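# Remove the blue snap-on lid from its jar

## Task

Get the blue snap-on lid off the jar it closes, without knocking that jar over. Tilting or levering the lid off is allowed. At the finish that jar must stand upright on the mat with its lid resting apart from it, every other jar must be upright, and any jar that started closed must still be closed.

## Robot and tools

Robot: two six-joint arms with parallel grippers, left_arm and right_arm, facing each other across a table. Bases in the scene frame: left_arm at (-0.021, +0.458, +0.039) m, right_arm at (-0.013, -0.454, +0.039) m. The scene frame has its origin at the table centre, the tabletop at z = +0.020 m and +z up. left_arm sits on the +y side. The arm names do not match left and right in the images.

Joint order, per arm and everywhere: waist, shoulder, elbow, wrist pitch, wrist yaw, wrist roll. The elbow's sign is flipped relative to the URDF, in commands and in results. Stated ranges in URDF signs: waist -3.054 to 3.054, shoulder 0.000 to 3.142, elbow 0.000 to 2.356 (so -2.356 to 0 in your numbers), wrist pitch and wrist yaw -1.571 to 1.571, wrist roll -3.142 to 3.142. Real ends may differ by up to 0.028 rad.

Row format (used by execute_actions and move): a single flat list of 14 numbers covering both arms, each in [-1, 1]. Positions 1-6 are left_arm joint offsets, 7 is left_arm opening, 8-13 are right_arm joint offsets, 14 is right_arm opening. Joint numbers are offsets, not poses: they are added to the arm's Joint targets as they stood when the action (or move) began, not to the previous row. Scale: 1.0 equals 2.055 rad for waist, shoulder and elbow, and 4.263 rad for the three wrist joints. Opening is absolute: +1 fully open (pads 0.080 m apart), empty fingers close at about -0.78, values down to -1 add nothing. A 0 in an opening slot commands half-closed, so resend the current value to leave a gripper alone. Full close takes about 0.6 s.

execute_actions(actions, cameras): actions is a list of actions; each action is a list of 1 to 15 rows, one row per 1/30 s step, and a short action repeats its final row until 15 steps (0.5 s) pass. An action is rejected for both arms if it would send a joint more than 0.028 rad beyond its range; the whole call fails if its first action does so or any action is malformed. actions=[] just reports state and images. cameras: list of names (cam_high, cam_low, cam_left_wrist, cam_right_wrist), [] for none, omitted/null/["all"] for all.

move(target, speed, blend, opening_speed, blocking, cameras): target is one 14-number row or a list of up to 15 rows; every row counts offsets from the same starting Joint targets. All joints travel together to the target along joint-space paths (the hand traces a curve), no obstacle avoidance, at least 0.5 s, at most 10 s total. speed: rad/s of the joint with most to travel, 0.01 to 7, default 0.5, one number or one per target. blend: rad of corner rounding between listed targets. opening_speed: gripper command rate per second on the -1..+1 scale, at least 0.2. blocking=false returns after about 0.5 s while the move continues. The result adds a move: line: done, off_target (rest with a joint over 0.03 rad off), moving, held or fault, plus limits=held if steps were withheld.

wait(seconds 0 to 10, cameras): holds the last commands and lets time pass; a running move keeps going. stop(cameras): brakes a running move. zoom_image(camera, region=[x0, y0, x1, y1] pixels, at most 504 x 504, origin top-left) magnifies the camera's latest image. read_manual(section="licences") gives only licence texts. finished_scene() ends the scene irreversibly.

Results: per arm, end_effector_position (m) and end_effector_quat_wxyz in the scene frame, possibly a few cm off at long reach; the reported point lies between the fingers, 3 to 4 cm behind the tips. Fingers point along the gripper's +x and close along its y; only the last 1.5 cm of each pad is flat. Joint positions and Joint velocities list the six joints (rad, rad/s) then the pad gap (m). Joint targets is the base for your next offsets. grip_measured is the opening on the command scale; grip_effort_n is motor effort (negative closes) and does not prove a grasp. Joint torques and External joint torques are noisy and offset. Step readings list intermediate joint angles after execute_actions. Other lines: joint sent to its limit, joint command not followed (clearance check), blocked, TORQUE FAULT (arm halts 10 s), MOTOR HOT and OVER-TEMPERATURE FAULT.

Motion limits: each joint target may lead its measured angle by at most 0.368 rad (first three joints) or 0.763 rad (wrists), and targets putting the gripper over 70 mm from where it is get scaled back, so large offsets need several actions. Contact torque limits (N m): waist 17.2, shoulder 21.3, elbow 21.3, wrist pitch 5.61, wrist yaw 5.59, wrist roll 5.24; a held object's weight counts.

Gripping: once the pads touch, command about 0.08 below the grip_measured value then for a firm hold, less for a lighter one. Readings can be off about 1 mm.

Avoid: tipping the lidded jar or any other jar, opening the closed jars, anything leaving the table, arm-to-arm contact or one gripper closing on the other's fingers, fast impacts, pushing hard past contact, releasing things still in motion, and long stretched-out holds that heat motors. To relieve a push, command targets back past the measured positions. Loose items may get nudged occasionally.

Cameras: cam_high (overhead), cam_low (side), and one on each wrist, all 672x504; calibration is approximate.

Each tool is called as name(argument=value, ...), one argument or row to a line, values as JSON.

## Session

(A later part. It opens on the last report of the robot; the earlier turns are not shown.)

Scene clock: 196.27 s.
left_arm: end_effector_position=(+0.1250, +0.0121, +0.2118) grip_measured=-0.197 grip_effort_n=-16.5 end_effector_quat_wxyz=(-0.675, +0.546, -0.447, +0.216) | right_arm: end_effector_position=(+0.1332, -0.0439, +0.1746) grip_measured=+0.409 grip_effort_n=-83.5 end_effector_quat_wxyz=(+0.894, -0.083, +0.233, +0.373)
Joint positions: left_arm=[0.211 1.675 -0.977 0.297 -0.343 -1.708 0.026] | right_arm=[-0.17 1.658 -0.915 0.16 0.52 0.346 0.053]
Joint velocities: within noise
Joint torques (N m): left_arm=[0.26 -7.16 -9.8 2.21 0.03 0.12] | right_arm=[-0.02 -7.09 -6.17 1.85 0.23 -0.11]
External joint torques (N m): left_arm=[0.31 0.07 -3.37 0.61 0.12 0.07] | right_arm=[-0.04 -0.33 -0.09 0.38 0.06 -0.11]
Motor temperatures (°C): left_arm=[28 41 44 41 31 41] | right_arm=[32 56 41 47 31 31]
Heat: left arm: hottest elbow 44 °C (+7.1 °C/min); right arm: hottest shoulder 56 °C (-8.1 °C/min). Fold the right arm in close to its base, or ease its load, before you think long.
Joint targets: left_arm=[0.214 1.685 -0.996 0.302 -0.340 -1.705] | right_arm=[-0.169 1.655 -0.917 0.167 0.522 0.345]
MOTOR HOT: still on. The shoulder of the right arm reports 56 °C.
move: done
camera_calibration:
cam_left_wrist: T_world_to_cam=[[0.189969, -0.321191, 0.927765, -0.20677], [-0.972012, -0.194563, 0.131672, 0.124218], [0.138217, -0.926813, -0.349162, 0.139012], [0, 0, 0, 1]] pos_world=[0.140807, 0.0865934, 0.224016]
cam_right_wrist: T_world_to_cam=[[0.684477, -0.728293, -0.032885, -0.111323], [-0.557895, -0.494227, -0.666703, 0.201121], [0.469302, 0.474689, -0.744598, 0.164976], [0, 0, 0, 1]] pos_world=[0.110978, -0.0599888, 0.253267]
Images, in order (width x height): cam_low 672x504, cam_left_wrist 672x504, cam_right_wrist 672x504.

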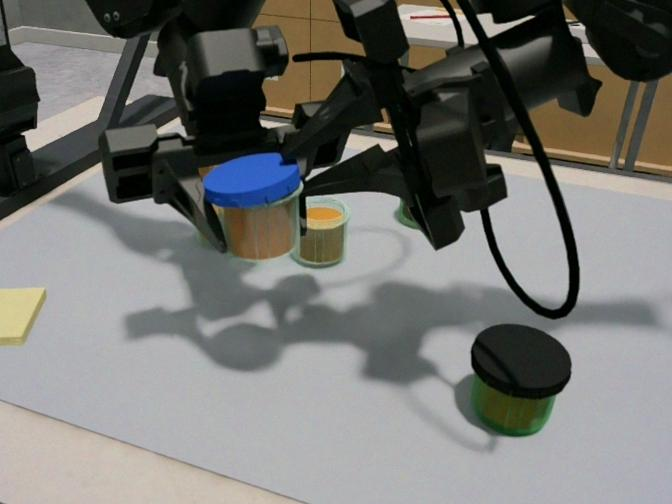

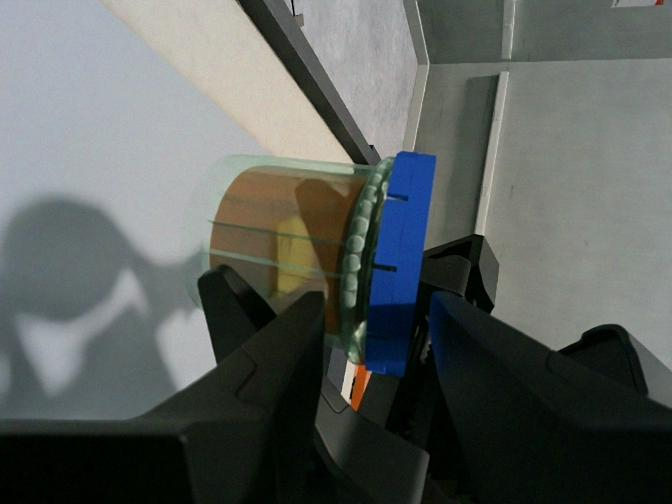

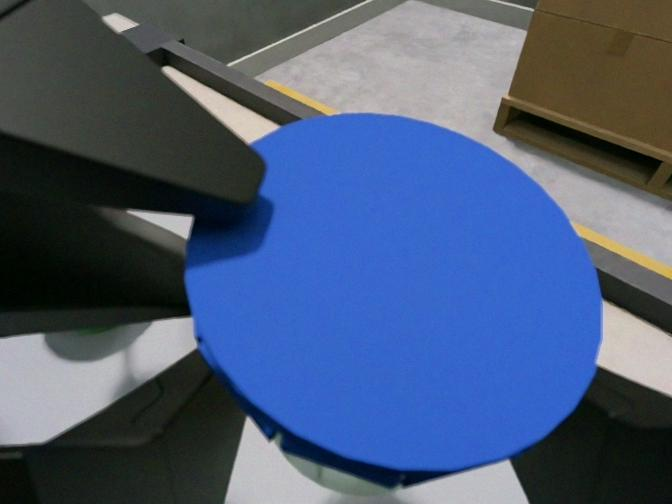

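move(
  target=[
    [-0.0251,-0.0836,0.0679,-0.0094,-0.0112,-0.0049,-0.20,0,0,0,0,0,0,0.31],
    [0.0662,-0.1873,-0.0017,-0.1178,0.0328,0.1655,-0.20,0,0,0,0,0,0,0.31],
    [0.0668,-0.0052,-0.2746,-0.2981,0.0798,0.4001,-0.20,-0.0038,0.1089,0.0604,0.0769,-0.0052,0.0086,0.31],
  ],
  speed=[0.35,1.0,0.6],
  blend=[0.03,0.1,0],
  cameras=["cam_high","cam_low","cam_left_wrist","cam_right_wrist"],
)

zoom_image(
  camera="cam_low",
  region=[180, 170, 380, 340],
)

Scene clock: 210.73 s.
left_arm: end_effector_position=(+0.1137, +0.0849, +0.2417) grip_measured=-0.197 grip_effort_n=-16.5 end_effector_quat_wxyz=(+0.700, +0.297, +0.424, -0.491) | right_arm: end_effector_position=(+0.1325, -0.0415, +0.0918) grip_measured=+0.409 grip_effort_n=-83.5 end_effector_quat_wxyz=(+0.890, -0.075, +0.248, +0.374)
Joint positions: left_arm=[0.348 1.666 -1.544 -0.966 -0.002 -0.003 0.026] | right_arm=[-0.174 1.88 -0.793 0.485 0.499 0.378 0.053]
Joint velocities: within noise
Joint torques (N m): left_arm=[0.31 -7.18 -9.42 1.14 0.07 0.1] | right_arm=[-0.22 -7.46 -4.88 2.1 0.2 0.1]
External joint torques (N m): left_arm=[0.34 0.02 -2.98 0.05 0.07 0.1] | right_arm=[-0.27 -0.23 0.07 0.65 0.03 0.1]
Motor temperatures (°C): left_arm=[28 41 47 42 31 41] | right_arm=[32 55 41 49 31 31]
Heat: left arm: hottest elbow 47 °C (+8.0 °C/min); right arm: hottest shoulder 55 °C (-5.0 °C/min). Fold the right arm in close to its base, or ease its load, before you think long.
Joint targets: left_arm=[0.352 1.674 -1.561 -0.968 0.001 0.001] | right_arm=[-0.177 1.879 -0.793 0.495 0.499 0.382]
MOTOR HOT: still on. The shoulder of the right arm reports 55 °C.
move: done
camera_calibration:
cam_left_wrist: T_world_to_cam=[[-0.942547, -0.333911, -0.0103722, 0.147558], [-0.332052, 0.939805, -0.0806755, 0.00576424], [0.0366863, -0.0725963, -0.996686, 0.314008], [0, 0, 0, 1]] pos_world=[0.129475, 0.0666499, 0.314963]
cam_right_wrist: T_world_to_cam=[[0.681671, -0.729354, -0.0580362, -0.109234], [-0.581417, -0.491834, -0.648116, 0.148104], [0.444162, 0.475545, -0.759327, 0.107156], [0, 0, 0, 1]] pos_world=[0.112977, -0.0577849, 0.171015]

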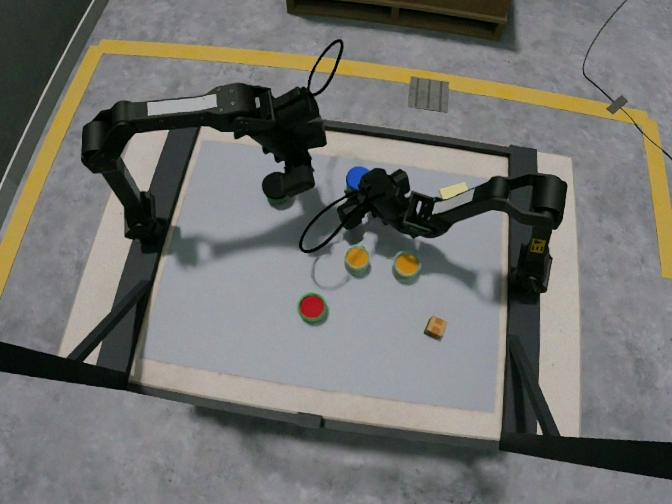

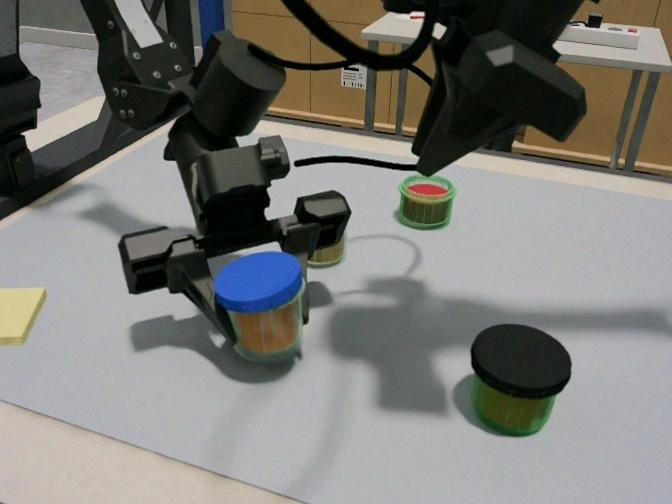

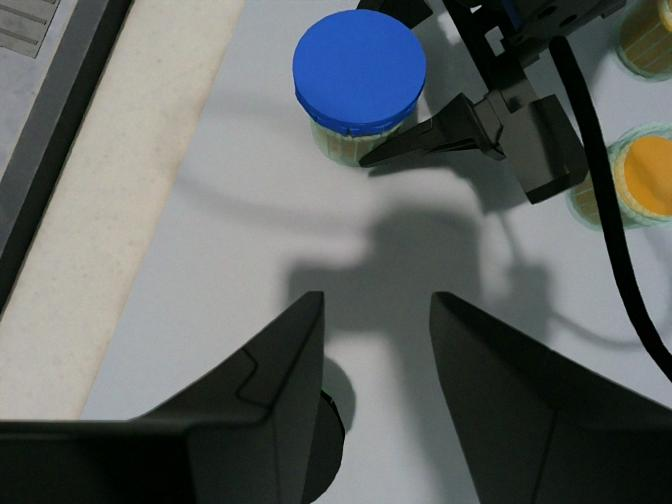

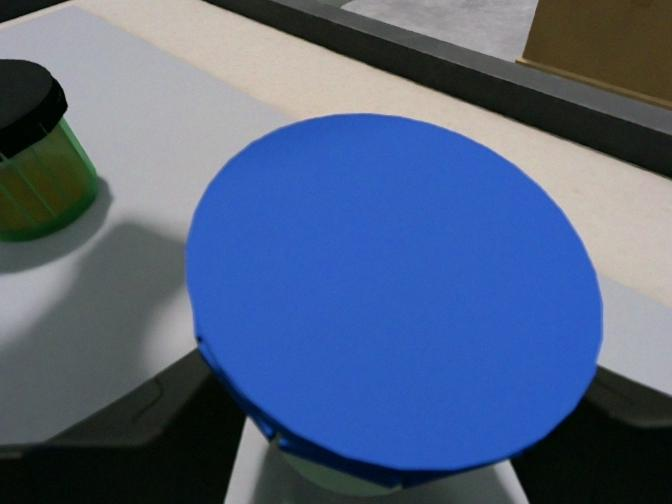

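Scaled by 2.520.

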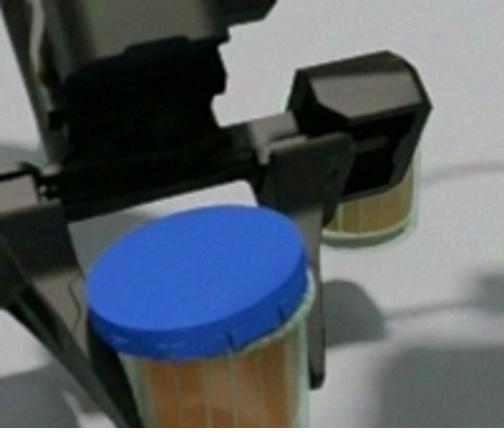

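zoom_image(
  camera="cam_left_wrist",
  region=[270, 0, 470, 190],
)

zoom_image(
  camera="cam_low",
  region=[190, 230, 330, 380],
)

Scaled by 2.520.

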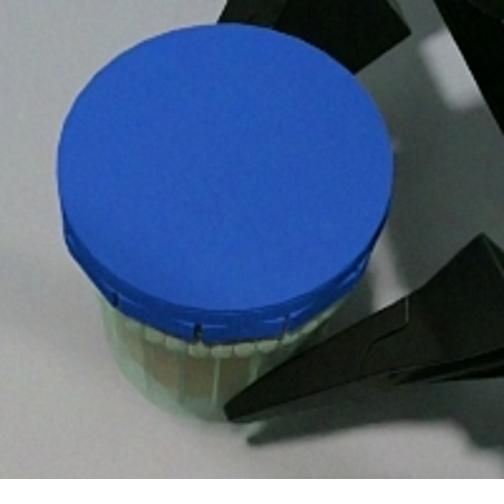

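Scaled by 3.360.

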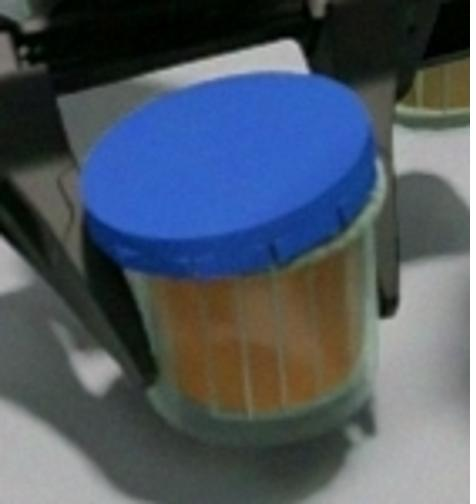

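move(
  target=[0,0,0,0,0,0,1.0,0,0.0586,0.0133,0.0319,0,-0.0087,0.31],
  speed=0.15,
  cameras=["cam_low","cam_left_wrist"],
)

zoom_image(
  camera="cam_low",
  region=[190, 230, 350, 400],
)

Scene clock: 214.13 s.
left_arm: end_effector_position=(+0.1136, +0.0849, +0.2415) grip_measured=+0.997 grip_effort_n=17.4 end_effector_quat_wxyz=(+0.700, +0.298, +0.424, -0.491) | right_arm: end_effector_position=(+0.1328, -0.0422, +0.0608) grip_measured=+0.409 grip_effort_n=-83.5 end_effector_quat_wxyz=(+0.890, -0.090, +0.241, +0.377)
Joint positions: left_arm=[0.348 1.666 -1.544 -0.967 -0.002 -0.002 0.08] | right_arm=[-0.174 1.989 -0.765 0.622 0.502 0.345 0.053]
Joint velocities: within noise
Joint torques (N m): left_arm=[0.33 -7.35 -9.45 1.13 0.08 0.12] | right_arm=[-0.29 -6.29 -4.47 2.01 0.08 -0.07]
External joint torques (N m): left_arm=[0.34 -0.26 -3.05 0.04 0.08 0.11] | right_arm=[-0.23 1.11 -0.06 0.55 -0.11 -0.07]
Motor temperatures (°C): left_arm=[28 41 48 42 31 41] | right_arm=[32 55 40 49 31 31]
Heat: left arm: hottest elbow 48 °C (+8.1 °C/min); right arm: hottest shoulder 55 °C (-4.1 °C/min). Fold the right arm in close to its base, or ease its load, before you think long.
Joint targets: left_arm=[0.352 1.674 -1.561 -0.968 0.001 0.001] | right_arm=[-0.177 1.999 -0.766 0.631 0.499 0.344]
MOTOR HOT: still on. The shoulder of the right arm reports 55 °C.
move: done
camera_calibration:
cam_left_wrist: T_world_to_cam=[[-0.942661, -0.333586, -0.0105405, 0.147602], [-0.331741, 0.939974, -0.0799758, 0.00547448], [0.0365867, -0.0718934, -0.996741, 0.313791], [0, 0, 0, 1]] pos_world=[0.129474, 0.0666515, 0.314762]
Images, in order (width x height): cam_low 672x504, cam_left_wrist 672x504.

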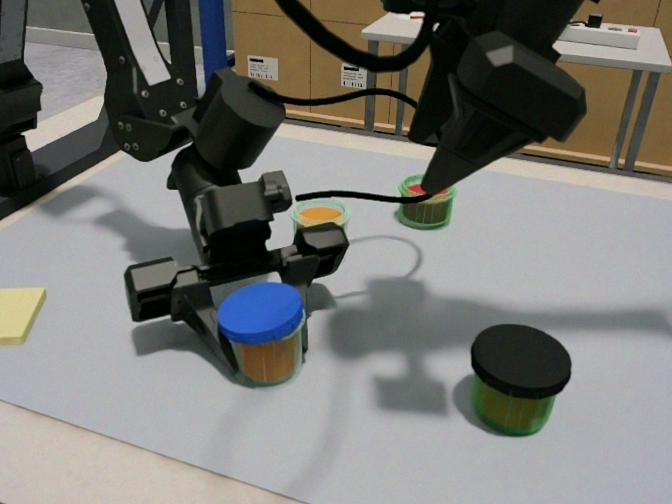

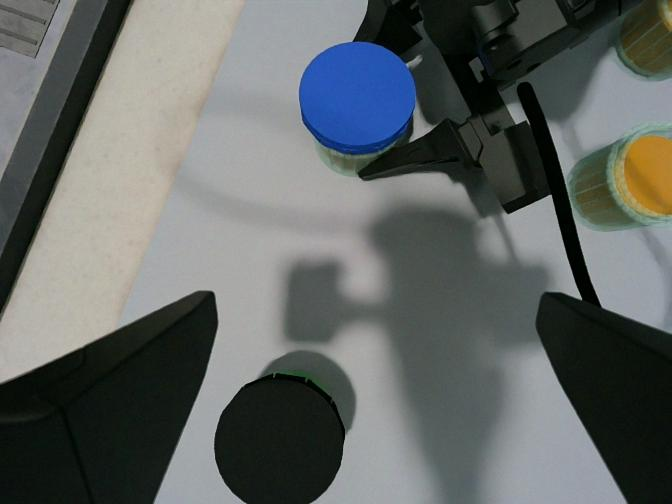

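Scaled by 2.965.

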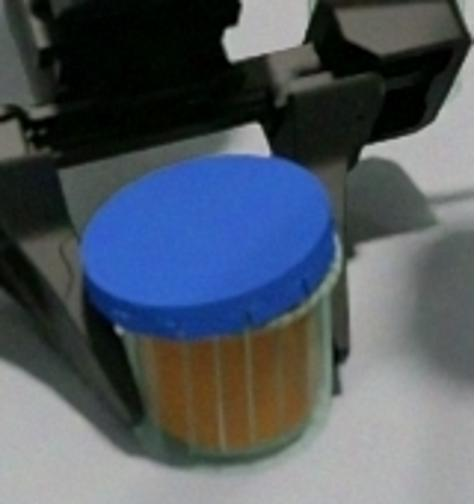

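move(
  target=[0,0,0,0,0,0,1.0,0,0.0273,0.0027,0.0145,0,0,0.31],
  speed=0.06,
  cameras=["cam_low","cam_left_wrist"],
)

zoom_image(
  camera="cam_low",
  region=[190, 230, 350, 400],
)

zoom_image(
  camera="cam_left_wrist",
  region=[270, 20, 450, 200],
)

Scene clock: 216.57 s.
left_arm: end_effector_position=(+0.1136, +0.0849, +0.2415) grip_measured=+0.997 grip_effort_n=17.4 end_effector_quat_wxyz=(+0.700, +0.298, +0.424, -0.491) | right_arm: end_effector_position=(+0.1332, -0.0421, +0.0574) grip_measured=+0.409 grip_effort_n=-83.5 end_effector_quat_wxyz=(+0.895, -0.083, +0.228, +0.374)
Joint positions: left_arm=[0.348 1.666 -1.544 -0.967 -0.002 -0.002 0.08] | right_arm=[-0.167 2.018 -0.753 0.689 0.526 0.34 0.053]
Joint velocities: within noise
Joint torques (N m): left_arm=[0.32 -7.36 -9.48 1.12 0.06 0.1] | right_arm=[-0.77 -3.57 -4.81 1.6 -0.91 0.14]
External joint torques (N m): left_arm=[0.33 -0.26 -3.15 0.07 0.06 0.1] | right_arm=[-0.73 3.81 -0.64 0.15 -1.09 0.14]
Motor temperatures (°C): left_arm=[28 40 48 41 31 41] | right_arm=[32 54 40 48 31 31]
Heat: left arm: hottest elbow 48 °C (+8.1 °C/min); right arm: hottest shoulder 54 °C (-5.0 °C/min). Fold the right arm in close to its base, or ease its load, before you think long.
Joint targets: left_arm=[0.352 1.674 -1.561 -0.968 0.001 0.001] | right_arm=[-0.177 2.055 -0.760 0.692 0.499 0.344]
MOTOR HOT: still on. The shoulder of the right arm reports 54 °C.
move: off_target (right_arm); right_arm: the shoulder is farthest, 0.038 rad from its target
camera_calibration:
cam_left_wrist: T_world_to_cam=[[-0.942661, -0.333586, -0.0105405, 0.147602], [-0.331741, 0.939974, -0.0799758, 0.00547448], [0.0365867, -0.0718934, -0.996741, 0.313791], [0, 0, 0, 1]] pos_world=[0.129474, 0.0666515, 0.314762]
Images, in order (width x height): cam_low 672x504, cam_left_wrist 672x504.

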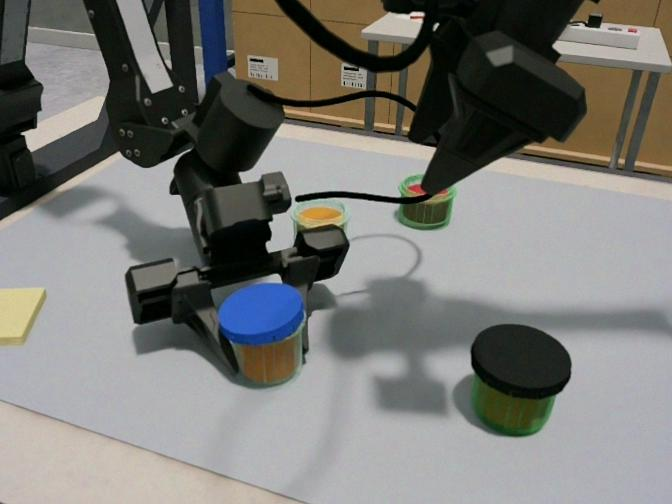

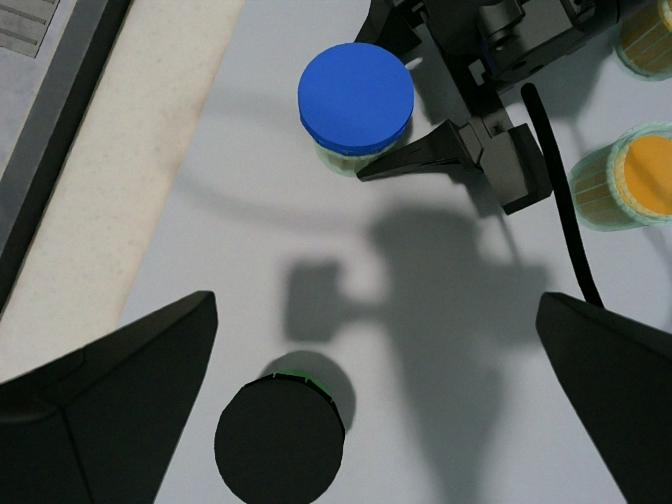

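Scaled by 2.965.

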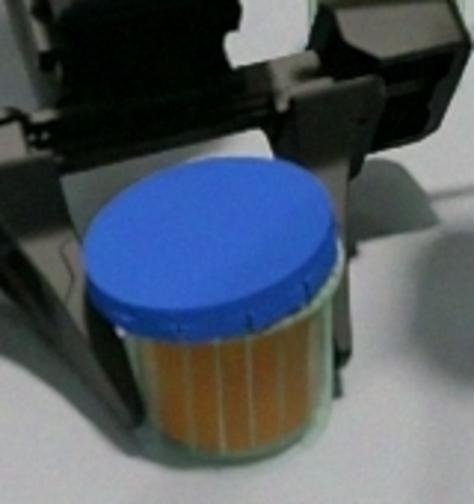

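Scaled by 2.800.

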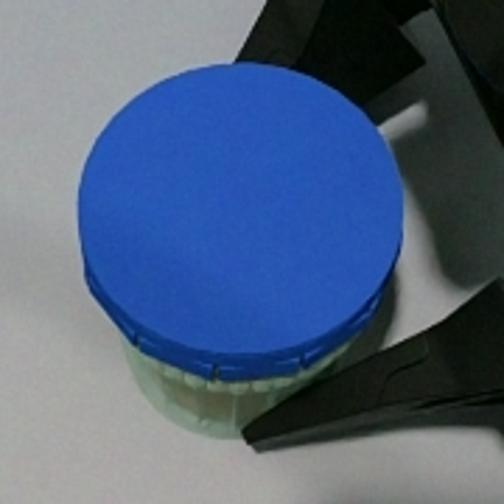

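move(
  target=[
    [0,0,0,0,0,0,1.0,0,-0.0263,-0.0026,-0.0140,0,0,0.31],
    [0,0,0,0,0,0,1.0,0,-0.0263,-0.0026,-0.0140,0,0,0.75],
  ],
  speed=0.08,
  opening_speed=0.5,
  cameras=["cam_low","cam_left_wrist","cam_right_wrist"],
)

zoom_image(
  camera="cam_low",
  region=[190, 230, 350, 400],
)

zoom_image(
  camera="cam_left_wrist",
  region=[270, 20, 450, 200],
)

Scene clock: 220.77 s.
left_arm: end_effector_position=(+0.1136, +0.0849, +0.2415) grip_measured=+0.997 grip_effort_n=17.4 end_effector_quat_wxyz=(+0.700, +0.298, +0.424, -0.491) | right_arm: end_effector_position=(+0.1326, -0.0427, +0.0573) grip_measured=+0.746 grip_effort_n=13.7 end_effector_quat_wxyz=(+0.889, -0.093, +0.241, +0.378)
Joint positions: left_arm=[0.348 1.666 -1.544 -0.967 -0.002 -0.002 0.08] | right_arm=[-0.174 1.999 -0.762 0.632 0.501 0.341 0.069]
Joint velocities: within noise
Joint torques (N m): left_arm=[0.18 -7.3 -9.53 1.14 0.08 0.12] | right_arm=[-0.18 -7.16 -4.58 1.47 0.12 0.09]
External joint torques (N m): left_arm=[0.22 -0.19 -3.15 0.06 0.08 0.11] | right_arm=[-0.26 0.3 -0.21 0 -0.05 0.09]
Motor temperatures (°C): left_arm=[28 40 49 40 31 41] | right_arm=[31 53 40 48 31 31]
Heat: left arm: hottest elbow 49 °C (+8.0 °C/min); right arm: hottest shoulder 53 °C (-6.0 °C/min). Fold the right arm in close to its base, or ease its load, before you think long.
Joint targets: left_arm=[0.352 1.674 -1.561 -0.968 0.001 0.001] | right_arm=[-0.177 2.001 -0.766 0.633 0.499 0.345]
MOTOR HOT: still on. The shoulder of the right arm reports 53 °C.
move: done
camera_calibration:
cam_left_wrist: T_world_to_cam=[[-0.942661, -0.333586, -0.0105405, 0.147602], [-0.331741, 0.939974, -0.0799758, 0.00547448], [0.0365867, -0.0718934, -0.996741, 0.313791], [0, 0, 0, 1]] pos_world=[0.129474, 0.0666515, 0.314762]
cam_right_wrist: T_world_to_cam=[[0.694649, -0.718965, -0.023505, -0.115426], [-0.5575, -0.51742, -0.649207, 0.12111], [0.454595, 0.464075, -0.760248, 0.0797533], [0, 0, 0, 1]] pos_world=[0.111443, -0.0573339, 0.136544]
Images, in order (width x height): cam_low 672x504, cam_left_wrist 672x504, cam_right_wrist 672x504.

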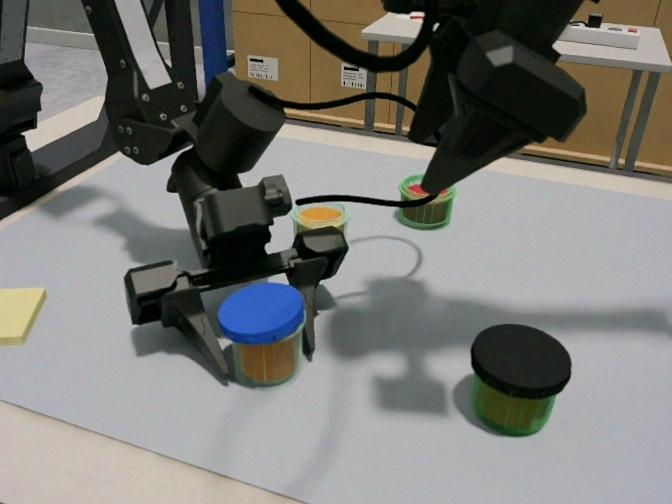

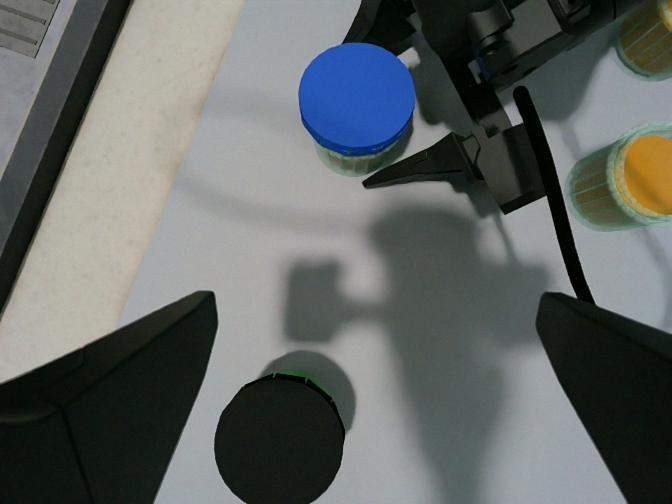

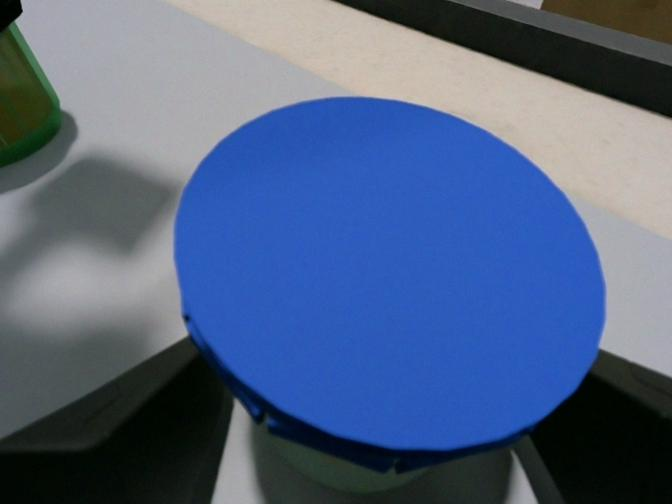

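Scaled by 2.965.

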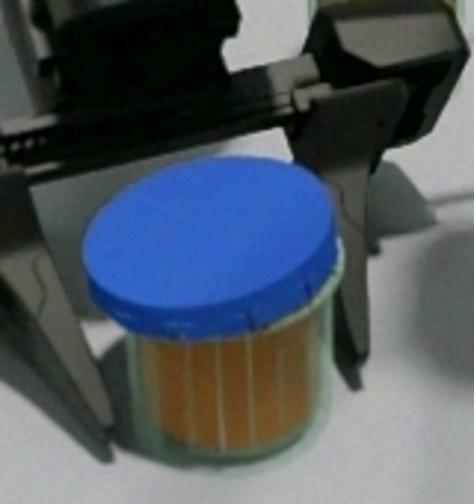

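Scaled by 2.800.

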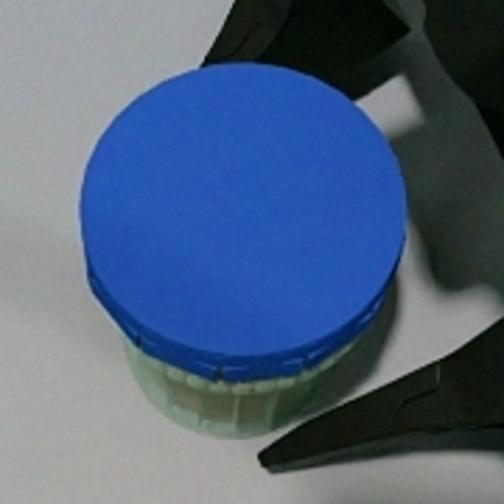

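move(
  target=[
    [0,0,0,0,0,0,1.0,0.0362,-0.0858,0.0548,-0.0212,0.0142,0.0118,0.75],
    [0,0,0,0,0,0,1.0,0.0808,-0.1764,0.0933,-0.0553,0.0311,0.0278,0.75],
    [-0.0022,0.2446,-0.2010,-0.0118,0,-0.0012,1.0,0.3294,-0.4871,-0.0165,-0.1954,-0.1171,-0.0809,0.75],
  ],
  speed=[0.25,0.35,0.8],
  blend=[0.03,0.05,0],
  cameras=["cam_high","cam_low","cam_left_wrist"],
)

zoom_image(
  camera="cam_low",
  region=[190, 230, 350, 400],
)

Scene clock: 225.70 s.
left_arm: end_effector_position=(+0.1466, -0.0068, +0.1626) grip_measured=+0.997 grip_effort_n=17.4 end_effector_quat_wxyz=(+0.669, +0.331, +0.472, -0.469) | right_arm: end_effector_position=(-0.1705, -0.1636, +0.2839) grip_measured=+0.747 grip_effort_n=13.3 end_effector_quat_wxyz=(+0.502, -0.177, +0.106, +0.840)
Joint positions: left_arm=[0.348 2.169 -1.958 -1.017 -0.002 -0.003 0.08] | right_arm=[0.498 1.006 -0.791 -0.2 0.003 0.001 0.069]
Joint velocities: within noise
Joint torques (N m): left_arm=[-0.1 -11.3 -9.1 0.91 0.05 -0.04] | right_arm=[0.3 -3.48 -7.48 1.49 -0.17 -0.11]
External joint torques (N m): left_arm=[-0.15 -0.71 -2.82 0.01 0.06 -0.04] | right_arm=[0.29 -0.62 -0.65 -0.13 -0.17 -0.11]
Motor temperatures (°C): left_arm=[28 40 49 40 31 41] | right_arm=[31 53 40 47 31 31]
Heat: left arm: hottest elbow 49 °C (+7.0 °C/min); right arm: hottest shoulder 53 °C (-5.0 °C/min). Fold the right arm in close to its base, or ease its load, before you think long.
Joint targets: left_arm=[0.347 2.177 -1.974 -1.019 0.001 -0.005] | right_arm=[0.500 1.000 -0.800 -0.200 0.000 -0.001]
MOTOR HOT: still on. The shoulder of the right arm reports 53 °C.
move: done
camera_calibration:
cam_left_wrist: T_world_to_cam=[[-0.943037, -0.332547, -0.00967975, 0.147113], [-0.332528, 0.941282, 0.0584212, 0.0740045], [-0.0103164, 0.0583121, -0.998245, 0.235257], [0, 0, 0, 1]] pos_world=[0.165769, -0.0344553, 0.231945]
Images, in order (width x height): cam_high 672x504, cam_low 672x504, cam_left_wrist 672x504.

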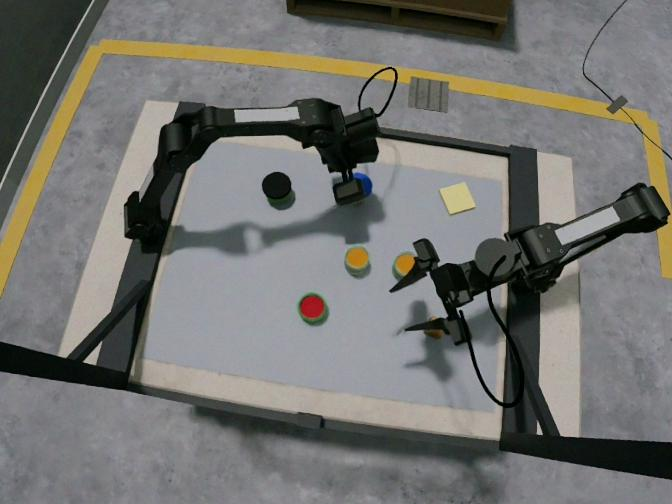

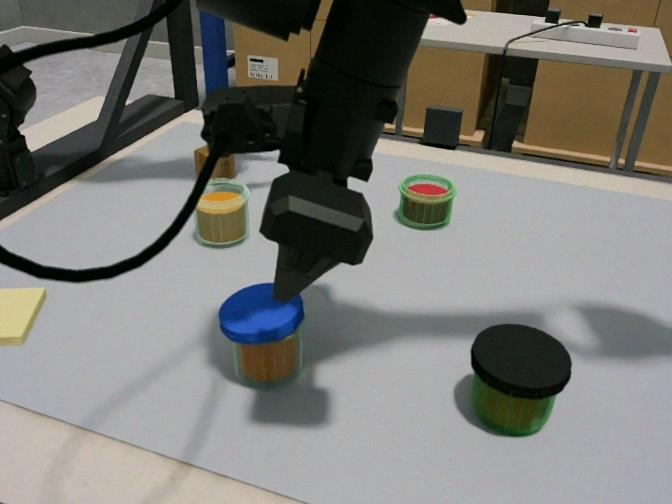

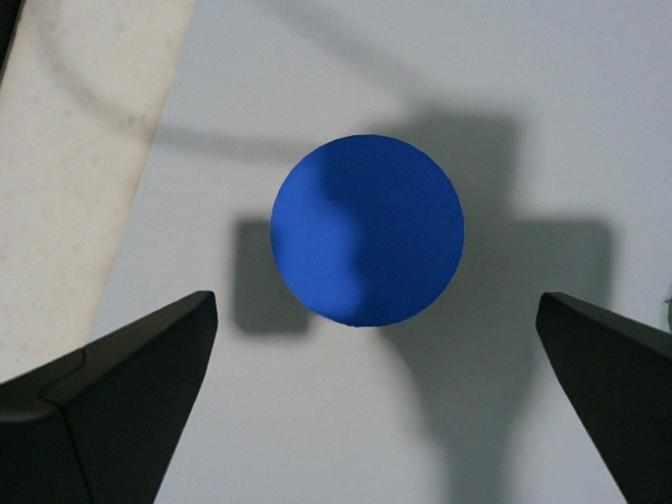

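Scaled by 2.965.

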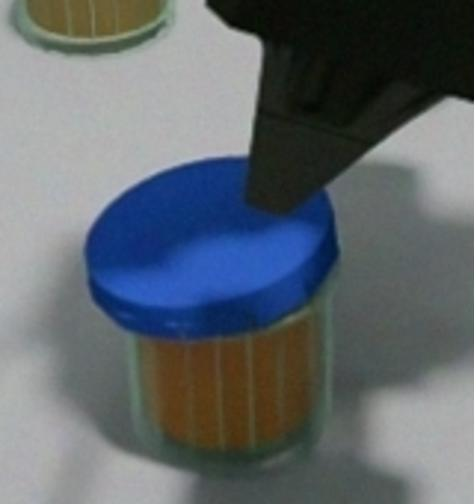

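move(
  target=[
    [0,0.0527,0.0140,0.0322,0,0,1.0,0,0,0,0,0,0,0.75],
    [0,0.0527,0.0140,0.0322,0,0,0.60,0,0,0,0,0,0,0.75],
  ],
  speed=0.12,
  opening_speed=0.5,
  cameras=["cam_low","cam_left_wrist"],
)

zoom_image(
  camera="cam_low",
  region=[190, 230, 350, 400],
)

Scene clock: 229.40 s.
left_arm: end_effector_position=(+0.1557, -0.0322, +0.1210) grip_measured=+0.615 grip_effort_n=-76.1 end_effector_quat_wxyz=(+0.676, +0.325, +0.463, -0.474) | right_arm: end_effector_position=(-0.1705, -0.1636, +0.2839) grip_measured=+0.747 grip_effort_n=13.3 end_effector_quat_wxyz=(+0.502, -0.177, +0.106, +0.840)
Joint positions: left_arm=[0.348 2.275 -1.958 -0.885 -0.002 -0.003 0.063] | right_arm=[0.498 1.006 -0.791 -0.2 0.003 0.001 0.069]
Joint velocities: within noise
Joint torques (N m): left_arm=[-0.13 -11.72 -5.56 1.33 0.06 -0.05] | right_arm=[0.21 -3.54 -7.53 1.52 -0.17 -0.09]
External joint torques (N m): left_arm=[-0.04 -0.57 0.66 0.42 0.06 -0.05] | right_arm=[0.19 -0.7 -0.69 -0.12 -0.17 -0.09]
Motor temperatures (°C): left_arm=[28 42 49 39 31 41] | right_arm=[31 52 41 48 31 31]
Heat: left arm: hottest elbow 49 °C (+6.1 °C/min); right arm: hottest shoulder 52 °C (-5.1 °C/min). Fold the right arm in close to its base, or ease its load, before you think long.
Joint targets: left_arm=[0.347 2.285 -1.945 -0.881 0.001 -0.004] | right_arm=[0.500 1.000 -0.800 -0.200 0.000 0.000]
MOTOR HOT: still on. The shoulder of the right arm reports 52 °C.
move: done
camera_calibration:
cam_left_wrist: T_world_to_cam=[[-0.942936, -0.332829, -0.00981773, 0.14688], [-0.332971, 0.942402, 0.0317597, 0.106725], [-0.00131833, 0.0332164, -0.999447, 0.193337], [0, 0, 0, 1]] pos_world=[0.17429, -0.058114, 0.191283]
Images, in order (width x height): cam_low 672x504, cam_left_wrist 672x504.

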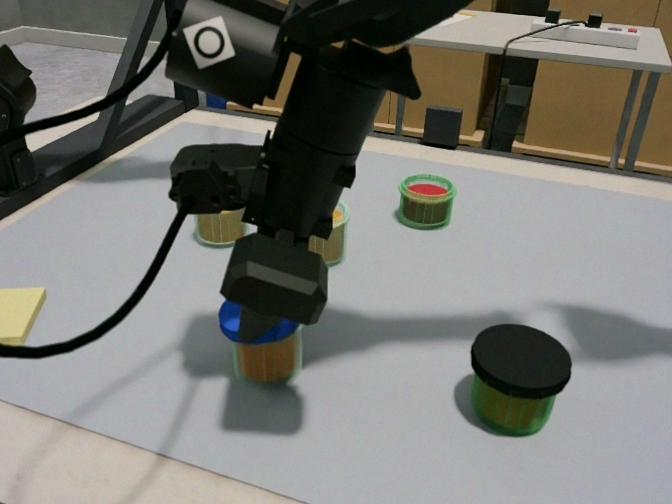

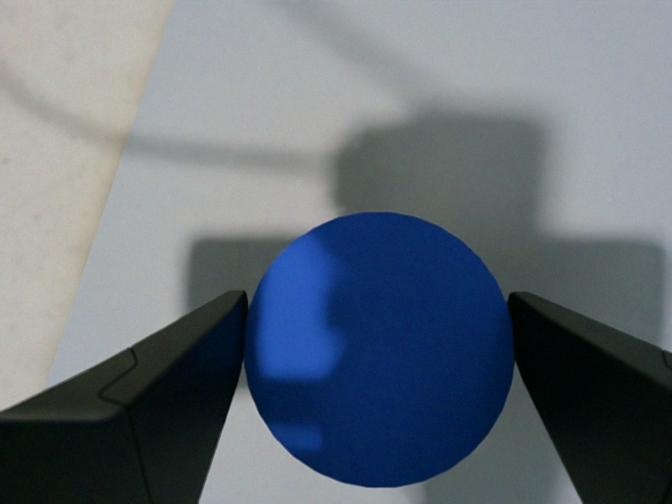

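Scaled by 2.965.

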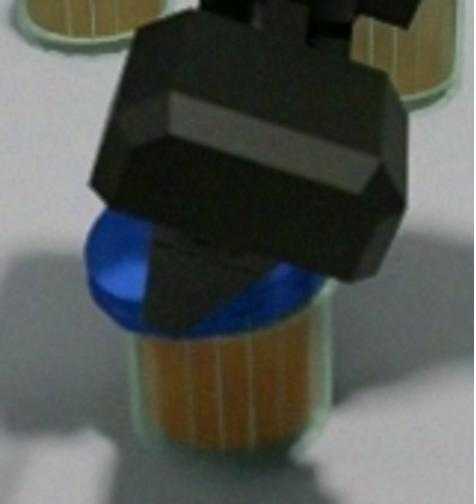

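move(
  target=[0,-0.0105,-0.0028,-0.0064,0,0,0.58,0,0,0,0,0,0,0.75],
  speed=0.05,
  cameras=["cam_low","cam_left_wrist"],
)

Scene clock: 231.70 s.
left_arm: end_effector_position=(+0.1547, -0.0294, +0.1214) grip_measured=+0.606 grip_effort_n=-83.5 end_effector_quat_wxyz=(+0.673, +0.328, +0.467, -0.472) | right_arm: end_effector_position=(-0.1705, -0.1636, +0.2839) grip_measured=+0.747 grip_effort_n=13.7 end_effector_quat_wxyz=(+0.502, -0.177, +0.106, +0.840)
Joint positions: left_arm=[0.348 2.272 -1.958 -0.9 -0.002 -0.003 0.062] | right_arm=[0.498 1.006 -0.791 -0.2 0.003 0.001 0.069]
Joint velocities: within noise
Joint torques (N m): left_arm=[-0.08 -14.07 -6.31 0.39 0.07 -0.04] | right_arm=[0.22 -3.4 -7.5 1.49 -0.16 -0.09]
External joint torques (N m): left_arm=[0.09 -2.86 -0.03 -0.52 0.06 -0.05] | right_arm=[0.2 -0.51 -0.65 -0.14 -0.15 -0.09]
Motor temperatures (°C): left_arm=[28 43 48 39 31 41] | right_arm=[31 51 41 48 31 31]
Heat: left arm: hottest elbow 48 °C (+5.0 °C/min); right arm: hottest shoulder 51 °C (-6.0 °C/min). Fold the right arm in close to its base, or ease its load, before you think long.
Joint targets: left_arm=[0.347 2.264 -1.951 -0.909 0.001 -0.004] | right_arm=[0.500 1.000 -0.800 -0.200 0.000 0.000]
MOTOR HOT: still on. The shoulder of the right arm reports 51 °C.
move: done
camera_calibration:
cam_left_wrist: T_world_to_cam=[[-0.942994, -0.332666, -0.00977633, 0.146836], [-0.332766, 0.941984, 0.0439672, 0.102058], [-0.00541725, 0.0447141, -0.998985, 0.194514], [0, 0, 0, 1]] pos_world=[0.17348, -0.0559873, 0.191265]
Images, in order (width x height): cam_low 672x504, cam_left_wrist 672x504.

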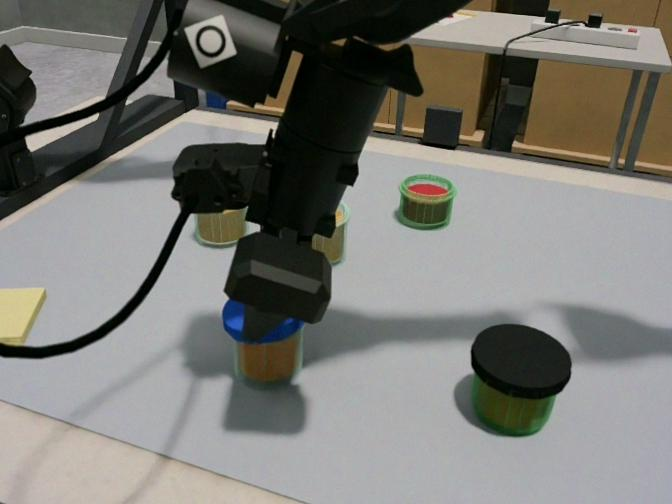

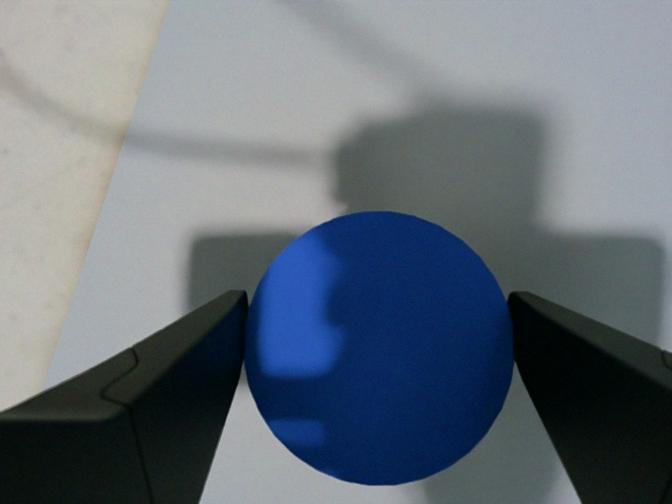

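zoom_image(
  camera="cam_low",
  region=[190, 230, 350, 400],
)

Scaled by 2.965.

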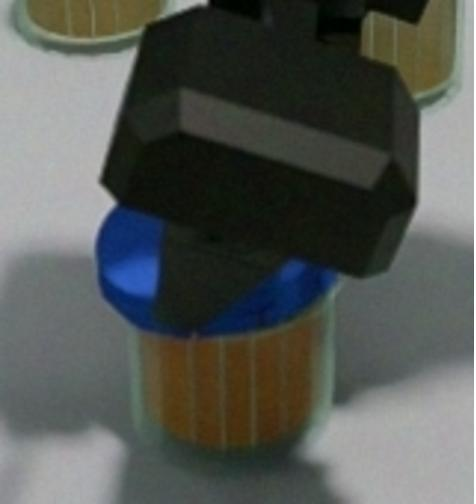

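move(
  target=[0,-0.0105,-0.0028,-0.0064,0,0,0.56,0,0,0,0,0,0,0.75],
  speed=0.05,
  cameras=["cam_low","cam_left_wrist"],
)

zoom_image(
  camera="cam_low",
  region=[190, 230, 350, 400],
)

Scene clock: 233.40 s.
left_arm: end_effector_position=(+0.1527, -0.0238, +0.1274) grip_measured=+0.606 grip_effort_n=-83.5 end_effector_quat_wxyz=(+0.669, +0.331, +0.471, -0.469) | right_arm: end_effector_position=(-0.1705, -0.1636, +0.2839) grip_measured=+0.747 grip_effort_n=13.7 end_effector_quat_wxyz=(+0.502, -0.177, +0.106, +0.840)
Joint positions: left_arm=[0.348 2.255 -1.958 -0.931 -0.002 -0.003 0.062] | right_arm=[0.498 1.006 -0.791 -0.2 0.003 0.001 0.069]
Joint velocities: within noise
Joint torques (N m): left_arm=[-0.07 -14.45 -6.94 0.61 0.06 -0.04] | right_arm=[0.2 -3.55 -7.51 1.49 -0.16 -0.1]
External joint torques (N m): left_arm=[-0.06 -3.37 -0.71 -0.27 0.06 -0.04] | right_arm=[0.22 -0.67 -0.65 -0.15 -0.16 -0.11]
Motor temperatures (°C): left_arm=[28 44 48 39 31 41] | right_arm=[31 51 41 48 31 31]
Heat: left arm: hottest elbow 48 °C (+5.1 °C/min); right arm: hottest shoulder 51 °C (-6.1 °C/min). Fold the right arm in close to its base, or ease its load, before you think long.
Joint targets: left_arm=[0.347 2.242 -1.957 -0.936 0.001 -0.004] | right_arm=[0.500 1.000 -0.800 -0.200 0.000 0.000]
MOTOR HOT: still on. The shoulder of the right arm reports 51 °C.
move: done
camera_calibration:
cam_left_wrist: T_world_to_cam=[[-0.943034, -0.332557, -0.0096353, 0.146896], [-0.332543, 0.941322, 0.0576915, 0.094141], [-0.0101158, 0.0576092, -0.998288, 0.201206], [0, 0, 0, 1]] pos_world=[0.171869, -0.051357, 0.196846]
Images, in order (width x height): cam_low 672x504, cam_left_wrist 672x504.

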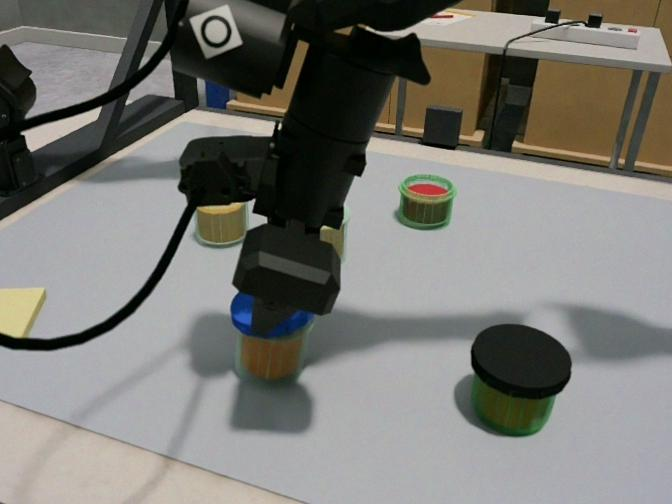

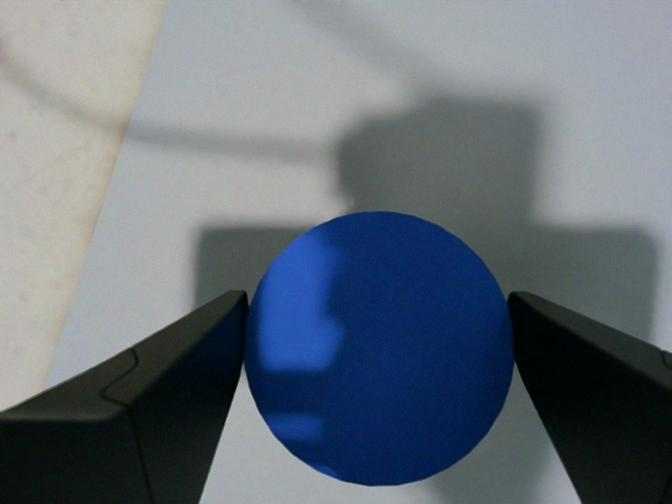

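Scaled by 2.965.

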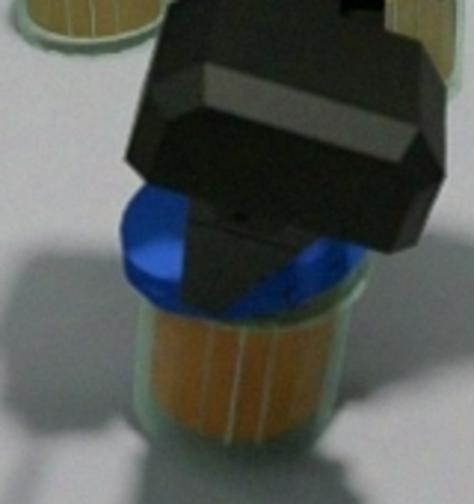

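move(
  target=[0,0.0053,-0.0195,-0.0069,0,0,0.56,0,0,0,0,0,0,0.75],
  speed=0.05,
  cameras=["cam_low","cam_left_wrist","cam_right_wrist"],
)

zoom_image(
  camera="cam_low",
  region=[190, 230, 350, 400],
)

Scene clock: 237.13 s.
left_arm: end_effector_position=(+0.1521, -0.0224, +0.1332) grip_measured=+0.606 grip_effort_n=-83.5 end_effector_quat_wxyz=(+0.667, +0.333, +0.474, -0.468) | right_arm: end_effector_position=(-0.1705, -0.1636, +0.2839) grip_measured=+0.747 grip_effort_n=13.7 end_effector_quat_wxyz=(+0.502, -0.177, +0.106, +0.840)
Joint positions: left_arm=[0.348 2.255 -1.983 -0.964 -0.001 -0.003 0.062] | right_arm=[0.498 1.006 -0.791 -0.2 0.003 0.001 0.069]
Joint velocities: within noise
Joint torques (N m): left_arm=[-0.15 -13.03 -8.77 0.9 0.05 -0.03] | right_arm=[0.15 -3.59 -7.42 1.51 -0.14 -0.07]
External joint torques (N m): left_arm=[-0.17 -1.87 -2.5 0.02 0.06 -0.03] | right_arm=[0.15 -0.72 -0.52 -0.15 -0.14 -0.07]
Motor temperatures (°C): left_arm=[28 44 47 38 31 41] | right_arm=[31 50 42 48 30 31]
Heat: left arm: hottest elbow 47 °C (+4.1 °C/min); right arm: hottest shoulder 50 °C (-6.1 °C/min). Fold the right arm in close to its base, or ease its load, before you think long.
Joint targets: left_arm=[0.347 2.253 -1.997 -0.966 0.001 -0.004] | right_arm=[0.500 1.000 -0.800 -0.200 0.000 0.000]
MOTOR HOT: still on. The shoulder of the right arm reports 50 °C.
move: done
camera_calibration:
cam_left_wrist: T_world_to_cam=[[-0.943107, -0.33236, -0.00929704, 0.146825], [-0.332227, 0.940882, 0.0660783, 0.0910444], [-0.0132144, 0.0654076, -0.997771, 0.207548], [0, 0, 0, 1]] pos_world=[0.171462, -0.0504385, 0.202434]
cam_right_wrist: T_world_to_cam=[[0.894378, 0.447214, -0.00933365, 0.234441], [0.300714, -0.61658, -0.727599, 0.189059], [-0.331147, 0.647942, -0.685939, 0.320826], [0, 0, 0, 1]] pos_world=[-0.160291, -0.196152, 0.359814]
Images, in order (width x height): cam_low 672x504, cam_left_wrist 672x504, cam_right_wrist 672x504.

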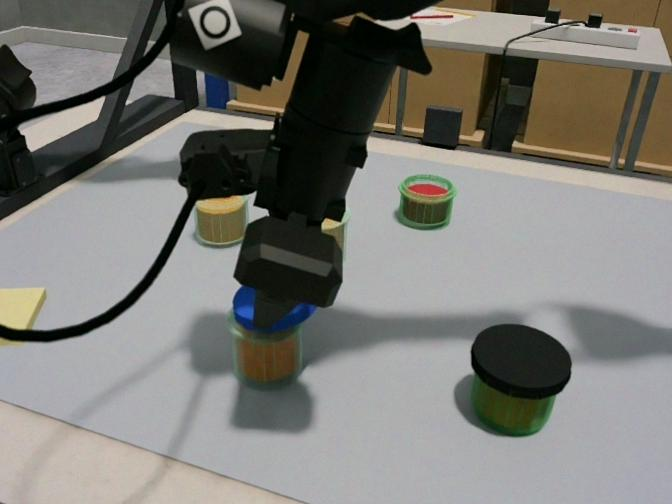

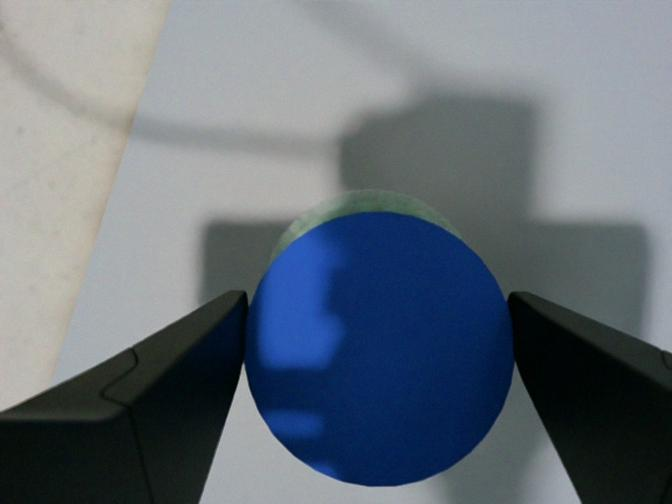

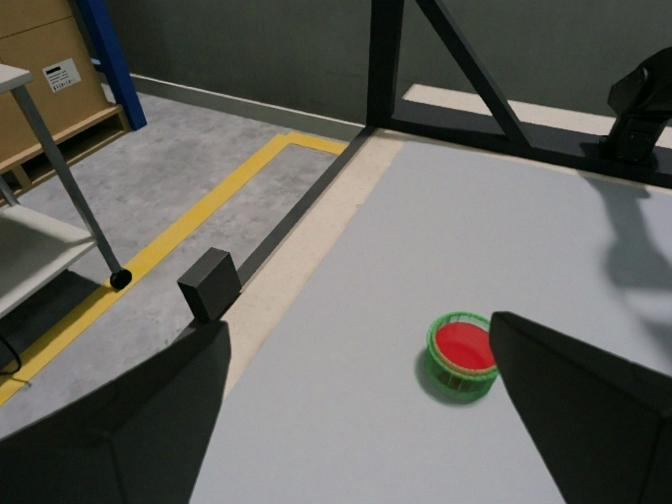

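Scaled by 2.965.

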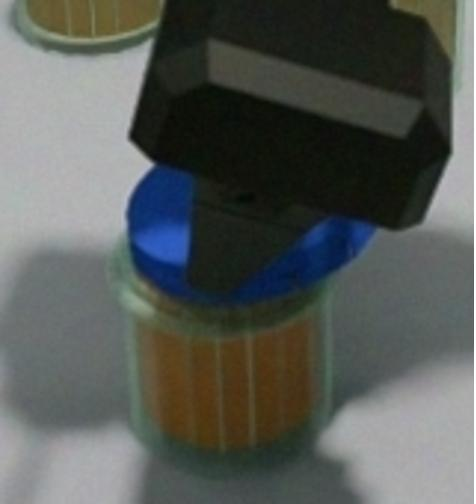

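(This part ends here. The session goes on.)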